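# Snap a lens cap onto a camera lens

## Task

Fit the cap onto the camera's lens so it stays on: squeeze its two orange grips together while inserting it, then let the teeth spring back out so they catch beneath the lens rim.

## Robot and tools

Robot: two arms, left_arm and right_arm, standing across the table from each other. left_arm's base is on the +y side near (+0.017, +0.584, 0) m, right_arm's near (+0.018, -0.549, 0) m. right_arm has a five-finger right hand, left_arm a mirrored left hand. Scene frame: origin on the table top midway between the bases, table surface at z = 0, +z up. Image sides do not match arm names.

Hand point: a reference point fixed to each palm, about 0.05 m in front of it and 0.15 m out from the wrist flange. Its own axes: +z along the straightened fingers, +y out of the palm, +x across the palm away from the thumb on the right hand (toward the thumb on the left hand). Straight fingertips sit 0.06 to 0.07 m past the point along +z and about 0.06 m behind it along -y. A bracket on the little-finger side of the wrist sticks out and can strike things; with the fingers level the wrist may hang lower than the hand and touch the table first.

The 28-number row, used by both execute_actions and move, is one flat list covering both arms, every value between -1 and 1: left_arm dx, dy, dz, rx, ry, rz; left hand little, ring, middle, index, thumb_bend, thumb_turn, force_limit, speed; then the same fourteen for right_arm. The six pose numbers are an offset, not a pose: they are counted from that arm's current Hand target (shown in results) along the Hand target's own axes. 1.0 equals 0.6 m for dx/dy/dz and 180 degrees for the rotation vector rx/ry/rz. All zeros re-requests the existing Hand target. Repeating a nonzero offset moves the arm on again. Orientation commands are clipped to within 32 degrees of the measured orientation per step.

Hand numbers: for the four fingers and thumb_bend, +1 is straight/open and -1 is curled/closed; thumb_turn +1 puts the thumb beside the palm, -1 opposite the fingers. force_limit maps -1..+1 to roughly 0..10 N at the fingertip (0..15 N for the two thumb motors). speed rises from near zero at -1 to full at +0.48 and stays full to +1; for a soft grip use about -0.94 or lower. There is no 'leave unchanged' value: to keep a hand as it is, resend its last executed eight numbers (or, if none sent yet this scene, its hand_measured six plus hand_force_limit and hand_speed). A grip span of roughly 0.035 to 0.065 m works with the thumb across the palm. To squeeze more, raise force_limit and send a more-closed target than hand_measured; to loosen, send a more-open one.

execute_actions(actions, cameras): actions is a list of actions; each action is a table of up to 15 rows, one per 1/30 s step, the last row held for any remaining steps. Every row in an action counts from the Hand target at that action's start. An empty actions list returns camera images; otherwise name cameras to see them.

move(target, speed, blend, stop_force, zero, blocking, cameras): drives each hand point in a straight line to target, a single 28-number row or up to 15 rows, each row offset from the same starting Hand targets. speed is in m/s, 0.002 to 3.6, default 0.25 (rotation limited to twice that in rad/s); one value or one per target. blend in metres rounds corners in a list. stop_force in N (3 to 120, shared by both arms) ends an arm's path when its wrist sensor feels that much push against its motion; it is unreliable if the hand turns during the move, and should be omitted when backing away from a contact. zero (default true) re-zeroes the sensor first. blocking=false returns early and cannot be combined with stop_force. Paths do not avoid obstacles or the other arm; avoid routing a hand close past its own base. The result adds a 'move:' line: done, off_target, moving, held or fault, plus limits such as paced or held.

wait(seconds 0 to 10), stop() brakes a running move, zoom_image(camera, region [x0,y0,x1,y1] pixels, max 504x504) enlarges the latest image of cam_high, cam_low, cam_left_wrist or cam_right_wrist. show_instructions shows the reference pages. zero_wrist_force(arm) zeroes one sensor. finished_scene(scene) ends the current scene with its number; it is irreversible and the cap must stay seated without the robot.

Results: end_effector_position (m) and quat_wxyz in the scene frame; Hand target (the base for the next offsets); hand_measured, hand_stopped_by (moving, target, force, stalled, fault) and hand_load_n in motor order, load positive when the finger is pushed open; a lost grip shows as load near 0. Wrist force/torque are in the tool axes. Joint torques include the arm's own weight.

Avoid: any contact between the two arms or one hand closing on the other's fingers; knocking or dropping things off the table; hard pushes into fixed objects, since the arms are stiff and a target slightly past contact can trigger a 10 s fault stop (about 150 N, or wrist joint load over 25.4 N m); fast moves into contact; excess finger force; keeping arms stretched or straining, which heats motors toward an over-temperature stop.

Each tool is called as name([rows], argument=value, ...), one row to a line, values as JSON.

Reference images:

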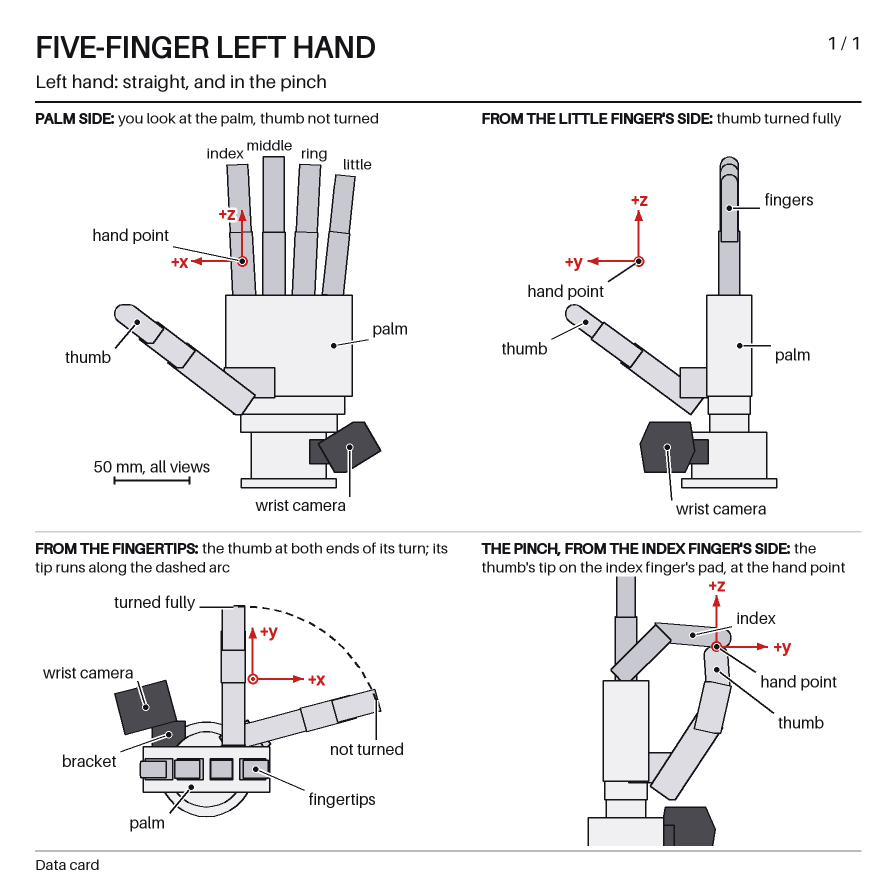

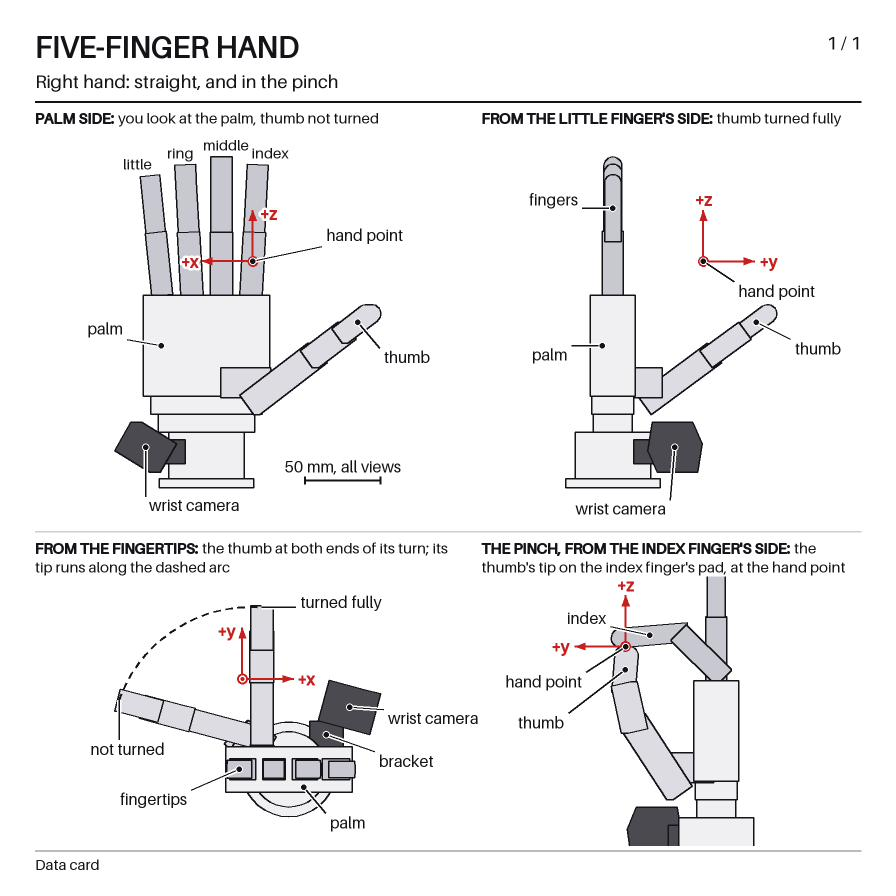

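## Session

execute_actions(actions=[])

zoom_image(camera="cam_high", region=[340, 100, 560, 260])

zoom_image(camera="cam_right_wrist", region=[200, 200, 420, 360])

zoom_image(camera="cam_left_wrist", region=[260, 200, 460, 350])

zoom_image(camera="cam_low", region=[480, 250, 660, 380])

Scene clock: 0.00 s.
left_arm: end_effector_position=(+0.1474, +0.3217, +0.4910) hand_measured=(+1.000, +1.000, +1.000, +1.000, +1.000, +1.000) hand_load_n=(+0.0, +0.0, +0.0, +0.0, +0.0, +0.0) hand_stopped_by=(target, target, target, target, target, target) hand_force_limit=0.00 hand_speed=-0.80 end_effector_quat_wxyz=(+0.014, +0.946, -0.325, +0.016) | right_arm: end_effector_position=(+0.1472, -0.2876, +0.4672) hand_measured=(+1.000, +1.000, +1.000, +1.000, +1.000, +1.000) hand_load_n=(+0.0, +0.0, +0.0, +0.0, +0.0, +0.0) hand_stopped_by=(target, target, target, target, target, target) hand_force_limit=0.00 hand_speed=-0.80 end_effector_quat_wxyz=(-0.018, -0.339, +0.940, -0.003)
Joint positions: left_arm=[4.355 -1.408 -1.313 1.183 -1.542 1.91] | right_arm=[-1.206 -1.704 1.364 1.947 1.577 -1.9]
Joint velocities: within noise
Joint torques (N m): no reading
Motor temperatures (°C): left_arm=[38 37 36 39 45 41] | right_arm=[32 32 35 39 43 39]
Wrist force (N): no reading
Wrist torque (N m): no reading
Wrist force, peak (N): no reading
Hand target: left_arm +0.1474, +0.3217, +0.4910; +0.014, +0.946, -0.325, +0.016 | right_arm +0.1472, -0.2876, +0.4672; -0.018, -0.339, +0.940, -0.003
camera_calibration:
cam_left_wrist: T_world_to_cam=[[0.78696, 0.611856, -0.0795382, -0.266354], [0.548151, -0.634132, 0.54535, -0.144783], [0.283238, -0.472768, -0.834426, 0.628582], [0, 0, 0, 1]] pos_world=[0.110935, 0.368332, 0.582277]
cam_right_wrist: T_world_to_cam=[[-0.810606, 0.585454, 0.0126872, 0.280722], [0.50519, 0.688189, 0.520748, -0.125673], [0.296143, 0.428531, -0.853616, 0.594903], [0, 0, 0, 1]] pos_world=[0.114867, -0.332798, 0.569701]

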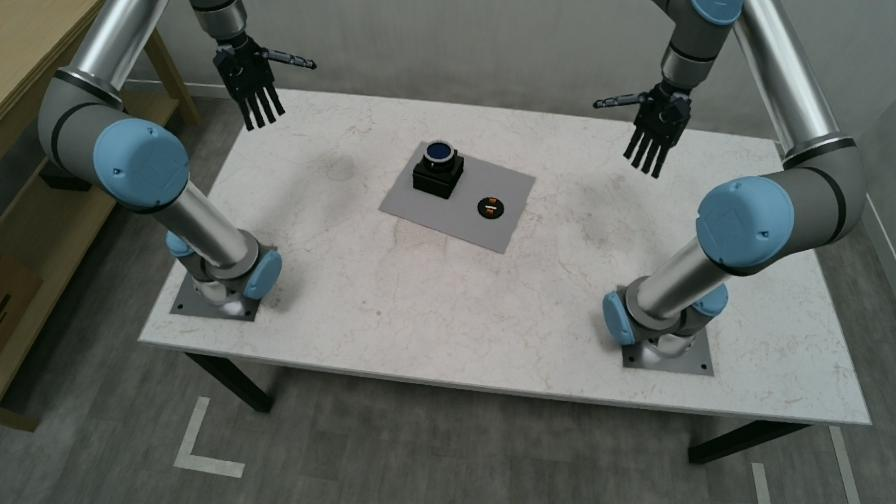

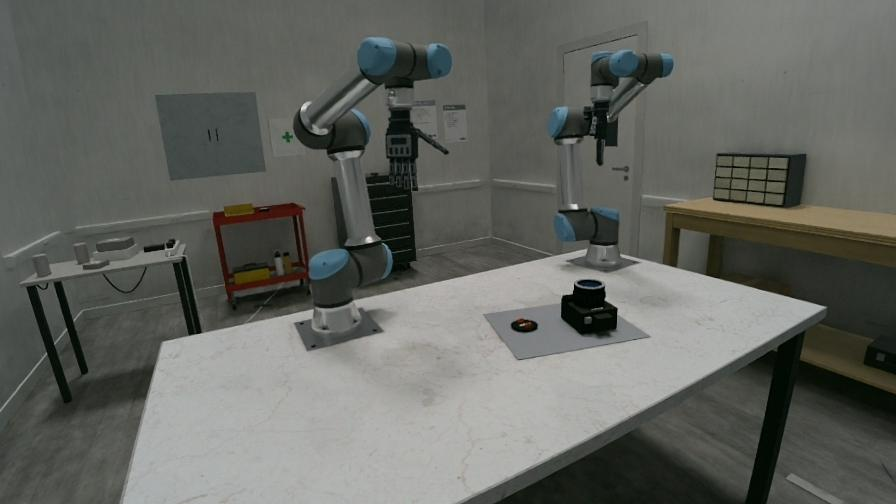

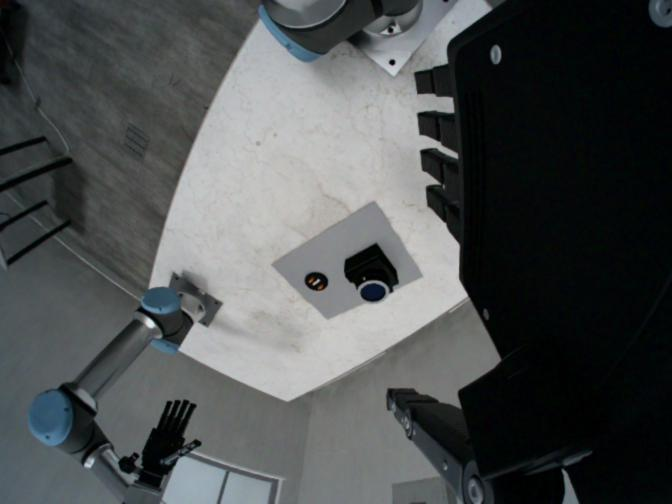

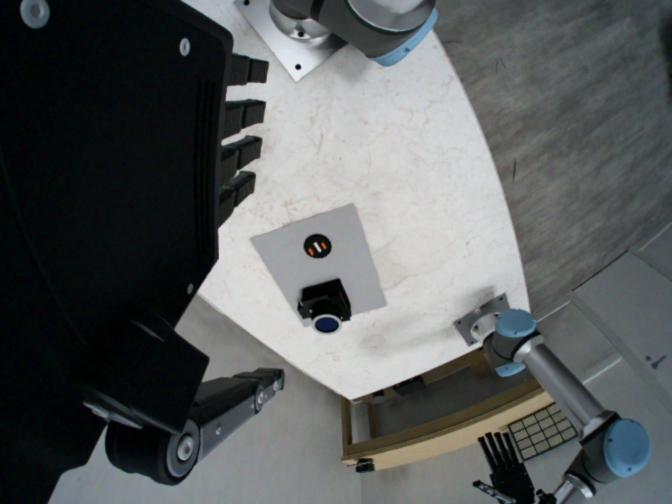

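Scaled by 2.291 from the camera's 896x504 image, which has a finer 1280x720 frame.

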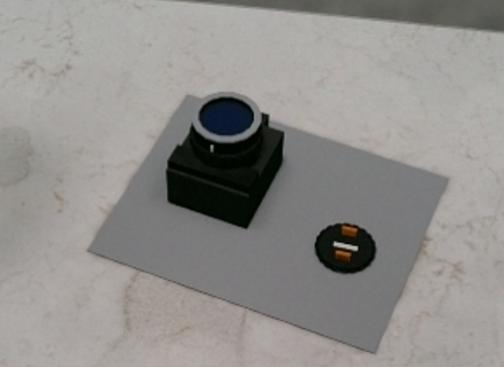

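Scaled by 2.291 from the camera's 672x504 image, which has a finer 960x720 frame.

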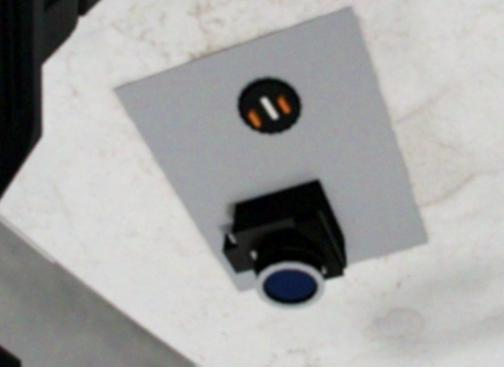

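Scaled by 2.520 from the camera's 672x504 image, which has a finer 960x720 frame.

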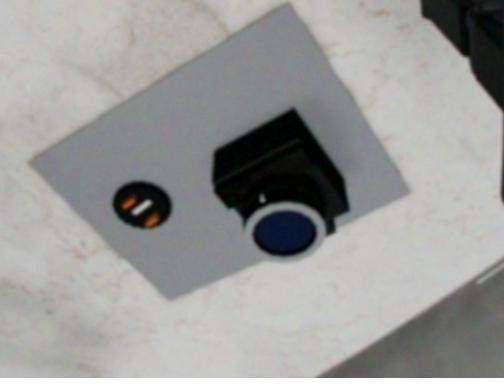

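Scaled by 2.800 from the camera's 896x504 image, which has a finer 1280x720 frame.

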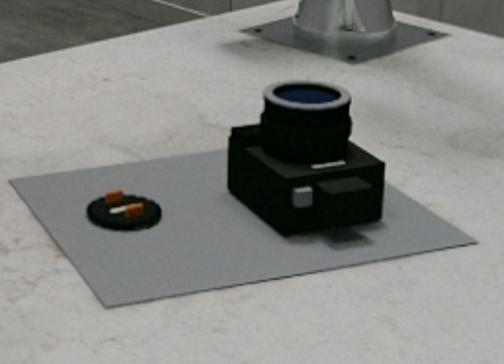

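move(target=[0,0,0,0,0,0,1,1,1,1,1,1,0,-0.8,-0.5255,0.0472,0.5923,0.2980,-0.1197,-0.2074,1,1,-0.1,1,1,-1,-0.4,0.0], speed=0.25, cameras=["cam_right_wrist","cam_low","cam_high"])

zoom_image(camera="cam_right_wrist", region=[300, 110, 560, 305])

zoom_image(camera="cam_low", region=[490, 270, 640, 350])

Scene clock: 109.07 s.
left_arm: end_effector_position=(+0.1474, +0.3217, +0.4910) hand_measured=(+1.000, +1.000, +1.000, +1.000, +1.000, +1.000) hand_load_n=(+0.0, +0.0, +0.0, +0.0, +0.0, +0.0) hand_stopped_by=(target, target, target, target, target, target) hand_force_limit=0.00 hand_speed=-0.80 end_effector_quat_wxyz=(+0.014, +0.946, -0.325, +0.016) | right_arm: end_effector_position=(+0.3602, -0.0711, +0.1008) hand_measured=(+1.000, +1.000, -0.100, +1.000, +1.000, -1.000) hand_load_n=(+0.0, +0.0, +0.0, +0.0, +0.0, +0.0) hand_stopped_by=(target, target, target, target, target, target) hand_force_limit=-0.40 hand_speed=0.00 end_effector_quat_wxyz=(+0.300, -0.577, +0.674, -0.351) end_effector_velocity=(+0.001, +0.001, +0.000) end_effector_angular_velocity=(+0.001, -0.003, +0.002)
Joint positions: left_arm=[4.355 -1.408 -1.313 1.183 -1.542 1.91] | right_arm=[-0.61 -1.023 1.497 0.537 2.398 -2.279]
Joint velocities: left_arm=[within noise] | right_arm=[0 0.001 -0.001 -0.005 0.001 -0.003]
Joint torques (N m): left_arm=[0.67 8.33 16.64 -2.89 0.22 0.1] | right_arm=[-10.83 -30.34 -18.59 -0.13 2.69 -1.19]
Wrist force (N): left_arm=[0.0 0.0 -0.1] | right_arm=[0.2 2.5 -1.6]
Wrist torque (N m): left_arm=[0.00 0.00 0.00] | right_arm=[0.34 0.03 0.16]
Wrist force, peak (N): left_arm=[0.2 -0.1 -0.4] | right_arm=[-0.8 3.7 -0.4]
Hand target: left_arm +0.1474, +0.3217, +0.4910; +0.014, +0.946, -0.325, +0.016 | right_arm +0.3604, -0.0711, +0.1008; +0.300, -0.577, +0.674, -0.351
Off the commanded pose: left_arm 0.000 m, 0 deg | right_arm 0.000 m, 0 deg.
move: done
camera_calibration:
cam_right_wrist: T_world_to_cam=[[-0.585468, -0.162649, -0.794212, 0.278387], [-0.438579, 0.887473, 0.141559, 0.200889], [0.681817, 0.431203, -0.590922, -0.0389437], [0, 0, 0, 1]] pos_world=[0.277645, -0.116211, 0.169648]
Images, in order (width x height): cam_high 896x504, cam_low 896x504, cam_right_wrist 672x504.

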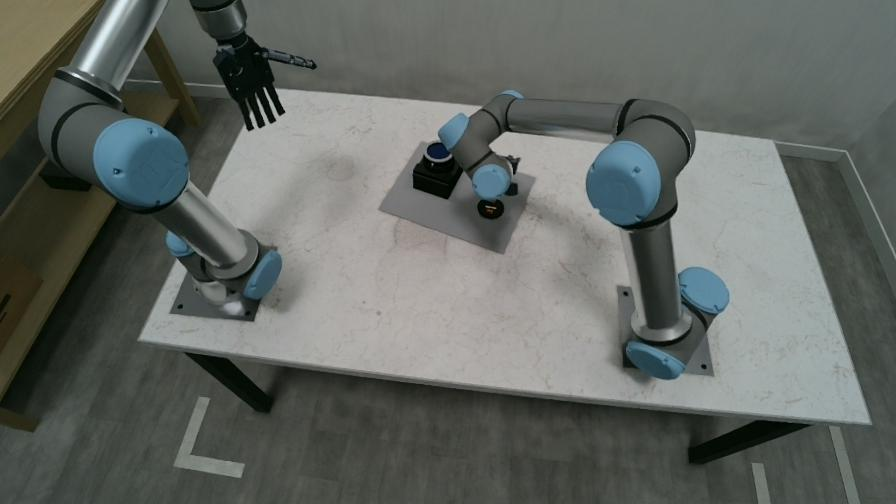

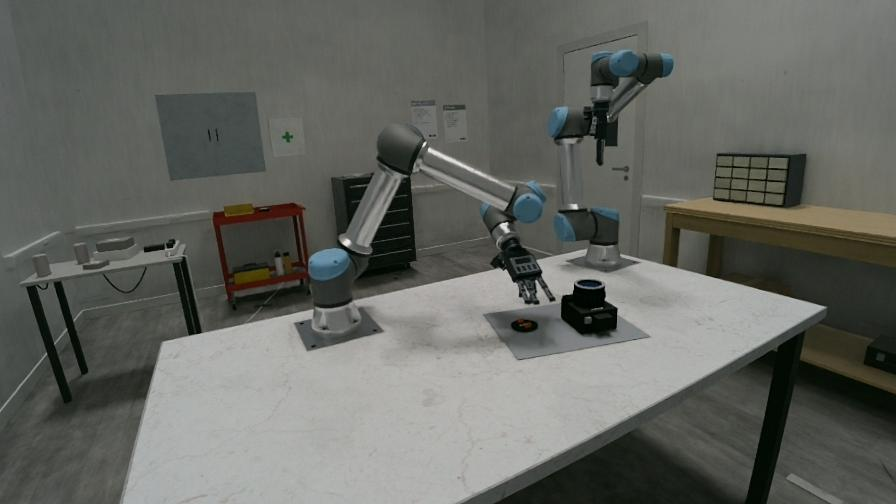

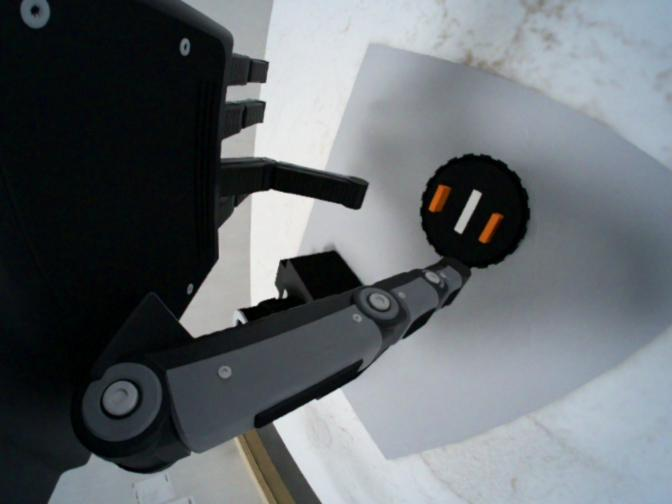

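Scaled by 1.938 from the camera's 672x504 image, which has a finer 960x720 frame.

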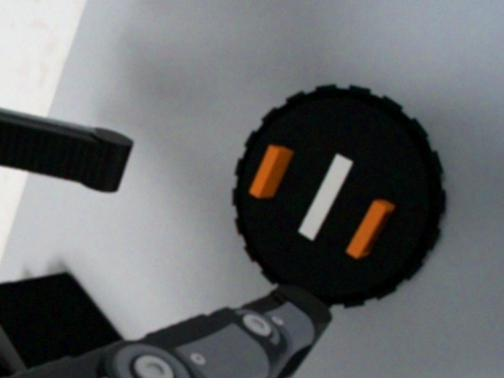

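Scaled by 3.360 from the camera's 896x504 image, which has a finer 1280x720 frame.

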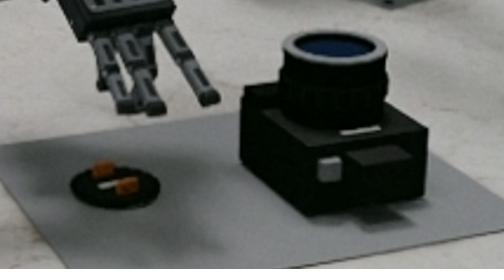

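move(target=[0,0,0,0,0,0,1,1,1,1,1,1,0,-0.8,0.0026,0.0672,0.0517,0,-0.0091,-0.0064,1,1,-0.1,1,1,-1,-0.4,0.0], speed=0.1, cameras=["cam_right_wrist","cam_low"])

zoom_image(camera="cam_right_wrist", region=[300, 110, 560, 305])

zoom_image(camera="cam_low", region=[495, 280, 575, 340])

Scene clock: 140.87 s.
left_arm: end_effector_position=(+0.1474, +0.3217, +0.4910) hand_measured=(+1.000, +1.000, +1.000, +1.000, +1.000, +1.000) hand_load_n=(+0.0, +0.0, +0.0, +0.0, +0.0, +0.0) hand_stopped_by=(target, target, target, target, target, target) hand_force_limit=0.00 hand_speed=-0.80 end_effector_quat_wxyz=(+0.014, +0.946, -0.325, +0.016) | right_arm: end_effector_position=(+0.3624, -0.0732, +0.0500) hand_measured=(+1.000, +1.000, -0.100, +1.000, +1.000, -1.000) hand_load_n=(+0.0, +0.0, +0.0, +0.0, +0.0, +0.0) hand_stopped_by=(target, target, target, target, target, target) hand_force_limit=-0.40 hand_speed=0.00 end_effector_quat_wxyz=(+0.306, -0.589, +0.663, -0.346)
Joint positions: left_arm=[4.355 -1.408 -1.313 1.183 -1.542 1.91] | right_arm=[-0.623 -0.986 1.574 0.379 2.372 -2.338]
Joint torques (N m): left_arm=[-0.19 7.4 17.11 -2.92 0.28 0.21] | right_arm=[8.78 -42.32 -16 0.33 2.72 1.05]
Wrist force (N): left_arm=[0.0 0.1 -0.2] | right_arm=[-0.2 2.5 -1.7]
Wrist torque (N m): left_arm=[0.03 -0.01 0.00] | right_arm=[0.35 0.09 0.14]
Wrist force, peak (N): left_arm=[0.0 -0.2 -0.3] | right_arm=[0.1 3.4 -1.2]
Hand target: left_arm +0.1474, +0.3217, +0.4910; +0.014, +0.946, -0.325, +0.016 | right_arm +0.3624, -0.0731, +0.0500; +0.306, -0.589, +0.663, -0.346
Off the commanded pose: left_arm 0.000 m, 0 deg | right_arm 0.000 m, 0 deg.
move: done
camera_calibration:
cam_right_wrist: T_world_to_cam=[[-0.579389, -0.183129, -0.794212, 0.235305], [-0.469139, 0.871758, 0.141234, 0.220861], [0.666496, 0.454425, -0.591, -0.0623358], [0, 0, 0, 1]] pos_world=[0.281494, -0.121119, 0.118849]
Images, in order (width x height): cam_low 896x504, cam_right_wrist 672x504.

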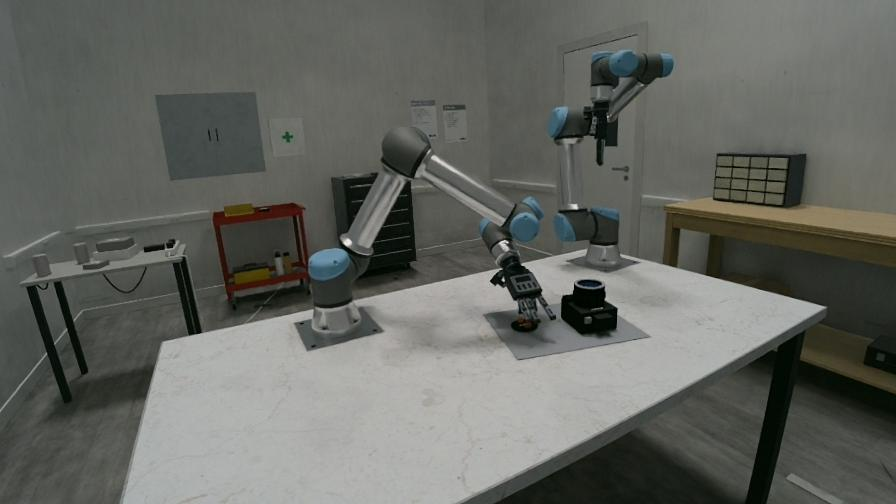

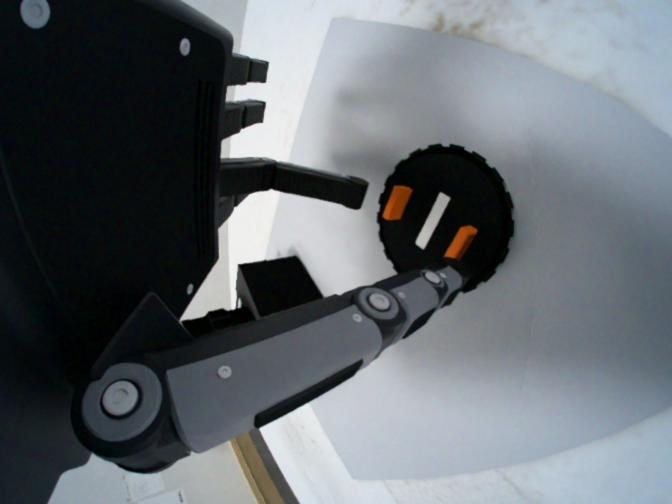

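Scaled by 1.938 from the camera's 672x504 image, which has a finer 960x720 frame.

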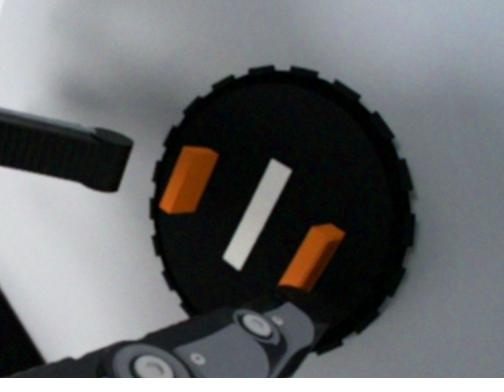

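Scaled by 6.300 from the camera's 896x504 image, which has a finer 1280x720 frame.

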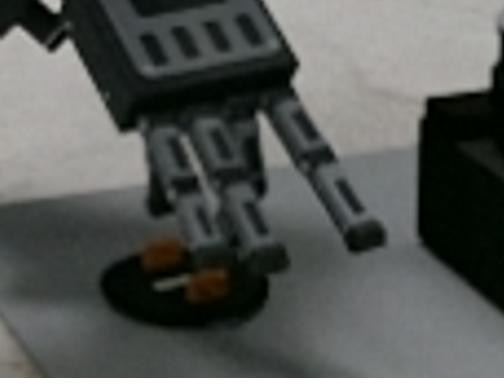

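move(target=[0,0,0,0,0,0,1,1,1,1,1,1,0,-0.8,-0.0017,0.0348,0.0244,0,0,0,1,1,-0.1,1,1,-1,-0.4,0.0], speed=0.01, stop_force=3)

move([
  [0,0,0,0,0,0,1,1,1,1,1,1,0,-0.8,0,-0.0041,-0.0029,0,0,0,1,1,-0.1,1,1,-1,-0.4,0.0],
  [0,0,0,0,0,0,1,1,1,1,1,1,0,-0.8,0,-0.0041,-0.0029,0,0,0,1,1,-0.1,1,0.6,-1,-0.5,-0.9],
], speed=0.02, cameras=["cam_right_wrist","cam_low"])

zoom_image(camera="cam_right_wrist", region=[280, 120, 540, 315])

Scene clock: 156.77 s.
left_arm: end_effector_position=(+0.1474, +0.3217, +0.4910) hand_measured=(+1.000, +1.000, +1.000, +1.000, +1.000, +1.000) hand_load_n=(+0.0, +0.0, +0.0, +0.0, +0.0, +0.0) hand_stopped_by=(target, target, target, target, target, target) hand_force_limit=0.00 hand_speed=-0.80 end_effector_quat_wxyz=(+0.014, +0.946, -0.325, +0.016) | right_arm: end_effector_position=(+0.3625, -0.0723, +0.0296) hand_measured=(+1.000, +1.000, -0.100, +1.000, +1.000, -1.000) hand_load_n=(+0.0, +0.0, +0.0, +0.0, +0.0, +0.0) hand_stopped_by=(target, target, target, target, target, target) hand_force_limit=-0.40 hand_speed=0.00 end_effector_quat_wxyz=(+0.306, -0.589, +0.663, -0.346)
Joint positions: left_arm=[4.355 -1.408 -1.313 1.183 -1.542 1.91] | right_arm=[-0.622 -0.957 1.586 0.338 2.372 -2.337]
Joint torques (N m): left_arm=[-0.2 9.32 16.37 -3.26 0.24 0.07] | right_arm=[3.92 -44.36 -18.98 2.5 -0.88 -0.74]
Wrist force (N): left_arm=[-0.1 0.1 0.0] | right_arm=[0.1 -1.6 -4.2]
Wrist torque (N m): left_arm=[0.02 0.02 -0.01] | right_arm=[0.03 0.06 0.09]
Wrist force, peak (N): left_arm=[0.0 -0.2 -0.4] | right_arm=[-0.3 -8.4 -8.8]
Hand target: left_arm +0.1474, +0.3217, +0.4910; +0.014, +0.946, -0.325, +0.016 | right_arm +0.3625, -0.0723, +0.0296; +0.306, -0.589, +0.663, -0.346 (not the last commanded pose)
Off the commanded pose: left_arm 0.000 m, 0 deg | right_arm 0.005 m, 0 deg.
move: contact (right_arm)

Scene clock: 158.83 s.
left_arm: end_effector_position=(+0.1474, +0.3217, +0.4910) hand_measured=(+1.000, +1.000, +1.000, +1.000, +1.000, +1.000) hand_load_n=(+0.0, +0.0, +0.0, +0.0, +0.0, +0.0) hand_stopped_by=(target, target, target, target, target, target) hand_force_limit=0.00 hand_speed=-0.80 end_effector_quat_wxyz=(+0.014, +0.946, -0.325, +0.016) | right_arm: end_effector_position=(+0.3625, -0.0723, +0.0326) hand_measured=(+1.000, +1.000, -0.100, +1.000, +0.840, -1.000) hand_load_n=(+0.0, +0.0, +1.5, +0.0, +3.5, +0.5) hand_stopped_by=(target, target, target, target, force, target) hand_force_limit=-0.50 hand_speed=-0.90 end_effector_quat_wxyz=(+0.306, -0.589, +0.663, -0.346)
Joint positions: left_arm=[4.355 -1.408 -1.313 1.183 -1.542 1.91] | right_arm=[-0.622 -0.961 1.584 0.344 2.372 -2.337]
Joint torques (N m): left_arm=[0.7 8.88 16.18 -3.17 0.11 0.17] | right_arm=[10.03 -33.27 -7.53 0.04 2.62 1.24]
Wrist force (N): left_arm=[0.1 -0.1 -0.2] | right_arm=[0.1 1.7 -2.9]
Wrist torque (N m): left_arm=[0.00 -0.02 0.00] | right_arm=[0.38 0.07 0.12]
Wrist force, peak (N): left_arm=[-0.2 -0.2 -0.3] | right_arm=[-0.1 -1.7 -4.2]
Hand target: left_arm +0.1474, +0.3217, +0.4910; +0.014, +0.946, -0.325, +0.016 | right_arm +0.3625, -0.0723, +0.0326; +0.306, -0.589, +0.663, -0.346
Off the commanded pose: left_arm 0.000 m, 0 deg | right_arm 0.000 m, 0 deg.
move: done
camera_calibration:
cam_right_wrist: T_world_to_cam=[[-0.579235, -0.183118, -0.794326, 0.22166], [-0.469261, 0.871691, 0.14124, 0.222694], [0.666544, 0.454558, -0.590844, -0.0730625], [0, 0, 0, 1]] pos_world=[0.281594, -0.120319, 0.101448]
Images, in order (width x height): cam_low 896x504, cam_right_wrist 672x504.

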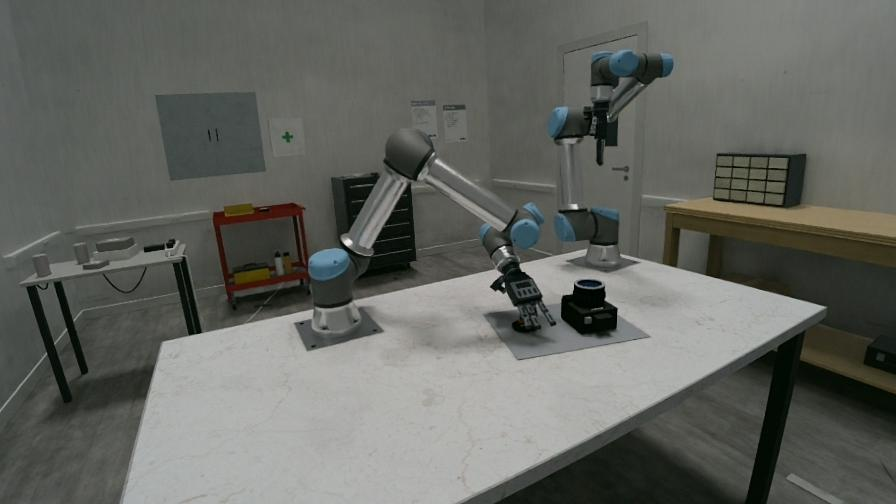

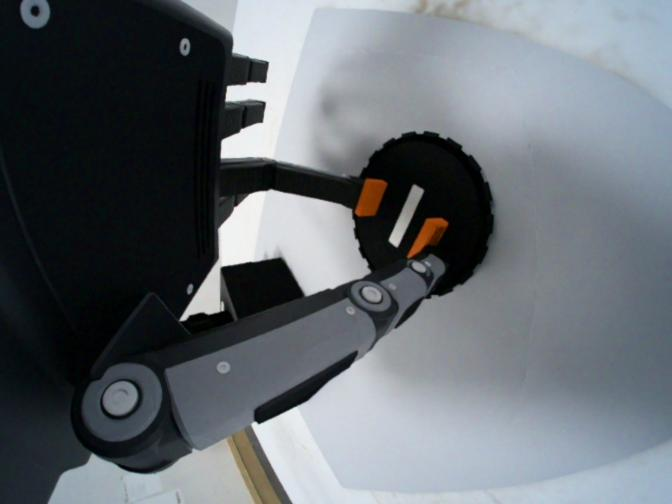

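Scaled by 1.938 from the camera's 672x504 image, which has a finer 960x720 frame.

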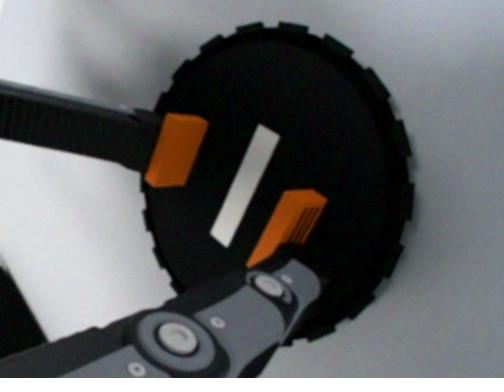

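move([
  [0,0,0,0,0,0,1,1,1,1,1,1,0,-0.8,0,0,0,0,0,0,1,1,-0.1,1,0.4,-1,0.5,-0.92],
  [0,0,0,0,0,0,1,1,1,1,1,1,0,-0.8,0,-0.0410,-0.0287,0,0,0,1,1,-0.1,1,0.4,-1,0.5,-0.92],
], speed=0.04, cameras=["cam_right_wrist","cam_low"])

zoom_image(camera="cam_right_wrist", region=[280, 120, 540, 315])

zoom_image(camera="cam_low", region=[495, 280, 575, 340])

Scene clock: 181.27 s.
left_arm: end_effector_position=(+0.1474, +0.3217, +0.4910) hand_measured=(+1.000, +1.000, +1.000, +1.000, +1.000, +1.000) hand_load_n=(+0.0, +0.0, +0.0, +0.0, +0.0, +0.0) hand_stopped_by=(target, target, target, target, target, target) hand_force_limit=0.00 hand_speed=-0.80 end_effector_quat_wxyz=(+0.014, +0.946, -0.325, +0.016) | right_arm: end_effector_position=(+0.3625, -0.0722, +0.0628) hand_measured=(+1.000, +1.000, -0.100, +1.000, +0.706, -1.000) hand_load_n=(-0.5, +0.0, +7.5, +0.0, +9.0, +1.5) hand_stopped_by=(target, target, target, target, force, target) hand_force_limit=0.50 hand_speed=-0.92 end_effector_quat_wxyz=(+0.306, -0.589, +0.663, -0.346)
Joint positions: left_arm=[4.355 -1.408 -1.313 1.183 -1.542 1.91] | right_arm=[-0.622 -1 1.56 0.408 2.372 -2.337]
Joint torques (N m): left_arm=[0.65 9.17 18.03 -3.34 0.42 0.16] | right_arm=[10 -29.93 -6.89 -0.4 2.47 1.53]
Wrist force (N): left_arm=[0.1 0.0 0.1] | right_arm=[-0.1 3.1 -1.5]
Wrist torque (N m): left_arm=[0.00 -0.02 0.01] | right_arm=[0.39 0.07 0.16]
Wrist force, peak (N): left_arm=[-0.3 0.2 -0.2] | right_arm=[-0.3 -1.6 -5.7]
Hand target: left_arm +0.1474, +0.3217, +0.4910; +0.014, +0.946, -0.325, +0.016 | right_arm +0.3625, -0.0723, +0.0627; +0.306, -0.589, +0.663, -0.346
Off the commanded pose: left_arm 0.000 m, 0 deg | right_arm 0.000 m, 0 deg.
move: done
camera_calibration:
cam_right_wrist: T_world_to_cam=[[-0.579179, -0.183056, -0.794381, 0.245586], [-0.469317, 0.871649, 0.141315, 0.218356], [0.666553, 0.454663, -0.590752, -0.0553256], [0, 0, 0, 1]] pos_world=[0.281594, -0.120219, 0.131548]
Images, in order (width x height): cam_low 896x504, cam_right_wrist 672x504.

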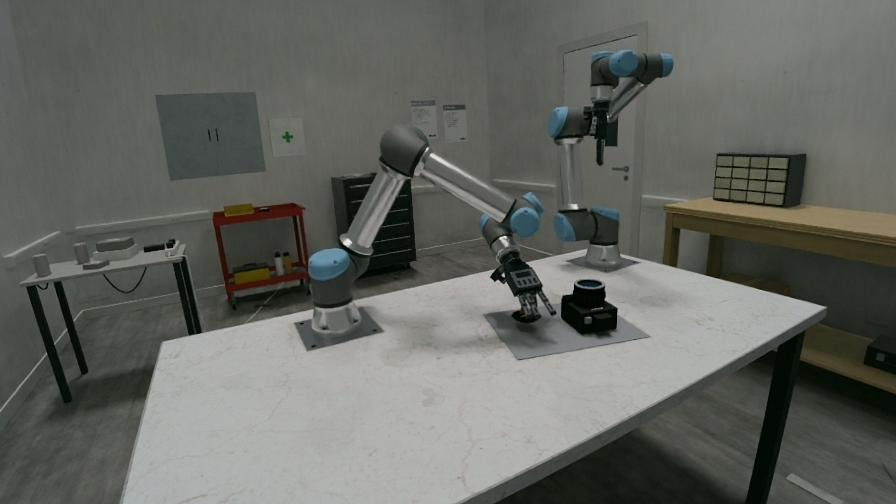

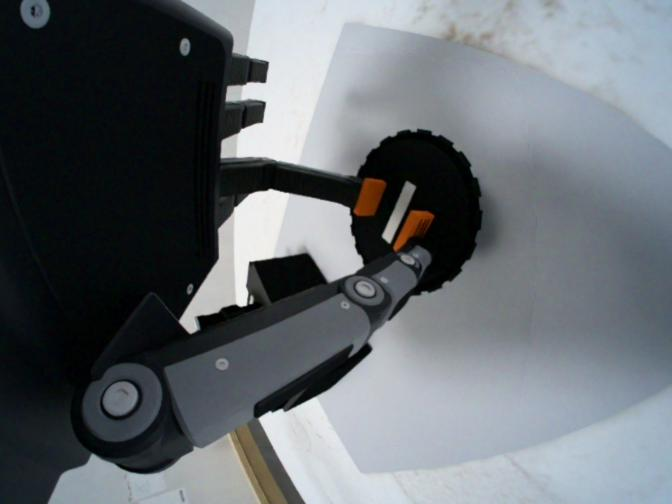

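Scaled by 1.938 from the camera's 672x504 image, which has a finer 960x720 frame.

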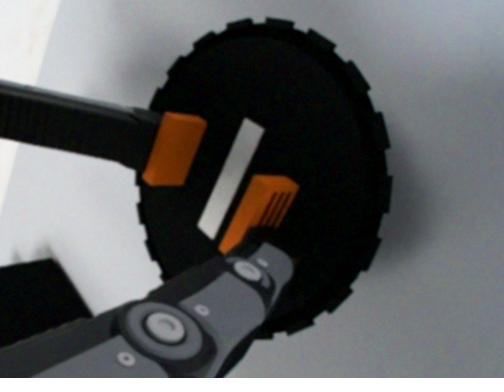

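Scaled by 6.300 from the camera's 896x504 image, which has a finer 1280x720 frame.

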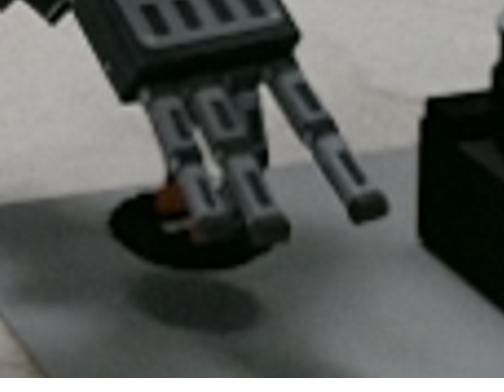

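move([
  [0,0,0,0,0,0,1,1,1,1,1,1,0,-0.8,0,-0.1574,-0.1102,0.0278,0,0,1,1,-0.1,1,0.4,-1,0.5,-0.92],
  [0,0,0,0,0,0,1,1,1,1,1,1,0,-0.8,-0.2874,-0.2089,-0.0368,0.0278,0,0,1,1,-0.1,1,0.4,-1,0.5,-0.92],
], speed=0.12, blend=0.03, cameras=["all"])

zoom_image(camera="cam_right_wrist", region=[340, 110, 560, 310])

zoom_image(camera="cam_low", region=[550, 245, 630, 325])

zoom_image(camera="cam_high", region=[405, 110, 475, 180])

zoom_image(camera="cam_left_wrist", region=[340, 250, 410, 320])

Scene clock: 203.60 s.
left_arm: end_effector_position=(+0.1474, +0.3217, +0.4910) hand_measured=(+1.000, +1.000, +1.000, +1.000, +1.000, +1.000) hand_load_n=(+0.0, +0.0, +0.0, +0.0, +0.0, +0.0) hand_stopped_by=(target, target, target, target, target, target) hand_force_limit=0.00 hand_speed=-0.80 end_effector_quat_wxyz=(+0.014, +0.946, -0.325, +0.016) | right_arm: end_effector_position=(+0.4365, +0.0927, +0.1778) hand_measured=(+1.000, +1.000, -0.100, +1.000, +0.706, -1.000) hand_load_n=(+0.0, -0.5, +7.5, +0.0, +9.0, +1.5) hand_stopped_by=(target, target, target, target, force, target) hand_force_limit=0.50 hand_speed=-0.92 end_effector_quat_wxyz=(+0.331, -0.575, +0.648, -0.375)
Joint positions: left_arm=[4.355 -1.408 -1.313 1.183 -1.542 1.91] | right_arm=[-0.545 -0.602 0.577 0.974 2.48 -2.31]
Joint torques (N m): left_arm=[0.36 8.42 16.89 -3.54 0.31 0.22] | right_arm=[-0.36 -49.62 -23.7 1.5 -0.28 -1.95]
Wrist force (N): left_arm=[0.1 0.2 0.2] | right_arm=[-0.1 2.9 -1.5]
Wrist torque (N m): left_arm=[0.02 -0.02 0.00] | right_arm=[0.34 0.07 0.14]
Wrist force, peak (N): left_arm=[0.0 -0.3 -0.2] | right_arm=[0.1 4.0 -0.7]
Hand target: left_arm +0.1474, +0.3217, +0.4910; +0.014, +0.946, -0.325, +0.016 | right_arm +0.4365, +0.0927, +0.1778; +0.331, -0.575, +0.648, -0.375
Off the commanded pose: left_arm 0.000 m, 0 deg | right_arm 0.000 m, 0 deg.
move: done
camera_calibration:
cam_left_wrist: T_world_to_cam=[[0.78696, 0.611856, -0.0795382, -0.266354], [0.548151, -0.634132, 0.54535, -0.144783], [0.283238, -0.472768, -0.834426, 0.628582], [0, 0, 0, 1]] pos_world=[0.110935, 0.368332, 0.582277]
cam_right_wrist: T_world_to_cam=[[-0.508288, -0.19173, -0.839573, 0.387901], [-0.479478, 0.872827, 0.0909577, 0.106316], [0.715363, 0.448789, -0.535578, -0.142204], [0, 0, 0, 1]] pos_world=[0.349869, 0.0453959, 0.23984]

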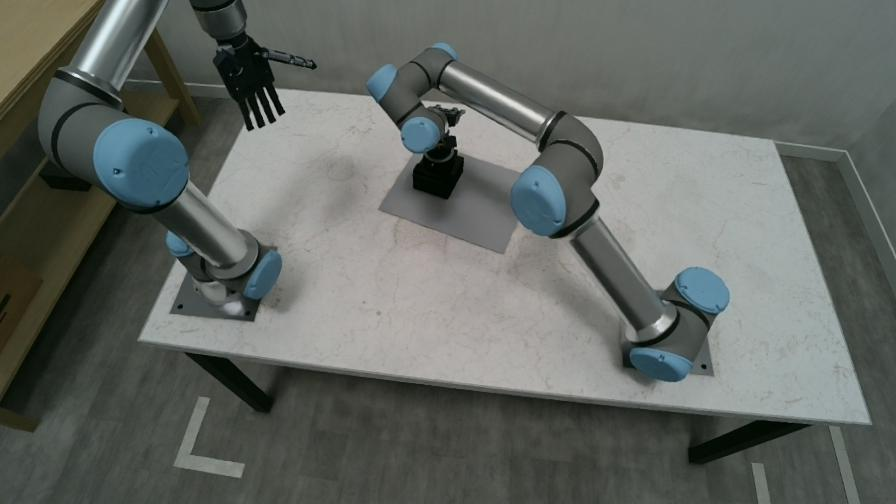

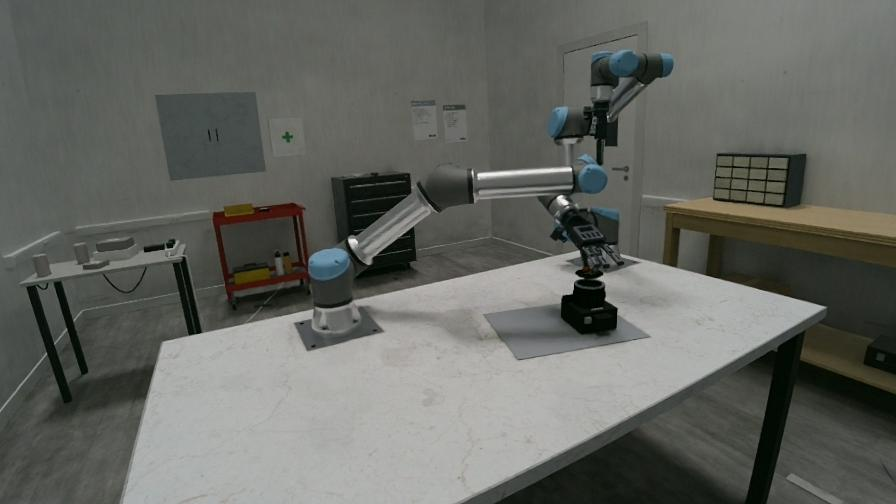

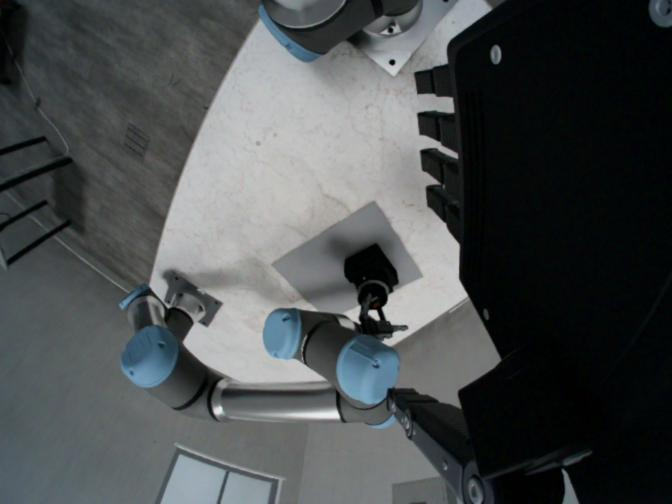

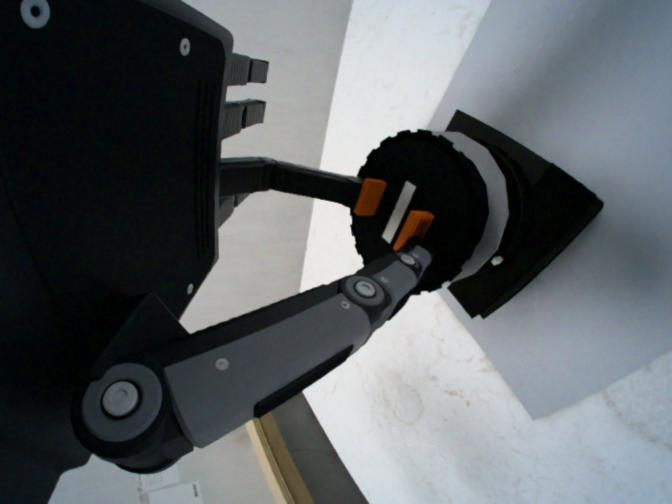

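Scaled by 2.291 from the camera's 672x504 image, which has a finer 960x720 frame.

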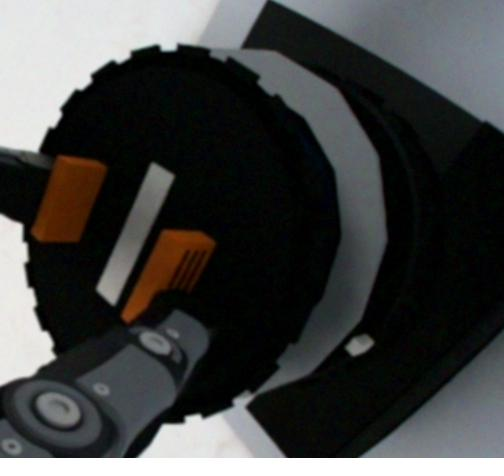

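Scaled by 6.300 from the camera's 896x504 image, which has a finer 1280x720 frame.

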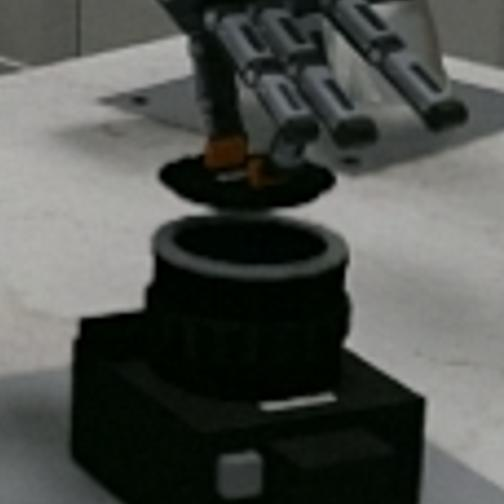

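Scaled by 7.200 from the camera's 896x504 image, which has a finer 1280x720 frame.

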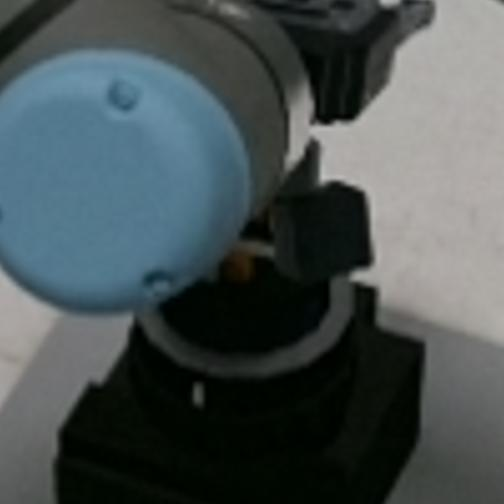

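Scaled by 7.200 from the camera's 672x504 image, which has a finer 960x720 frame.

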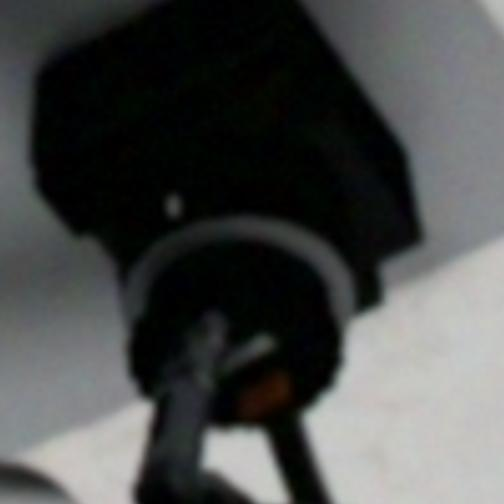

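zoom_image(camera="cam_right_wrist", region=[420, 115, 530, 295])

Scaled by 2.800 from the camera's 672x504 image, which has a finer 960x720 frame.

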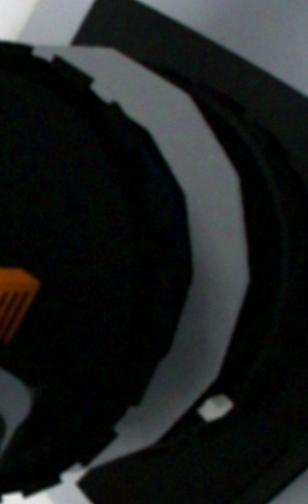

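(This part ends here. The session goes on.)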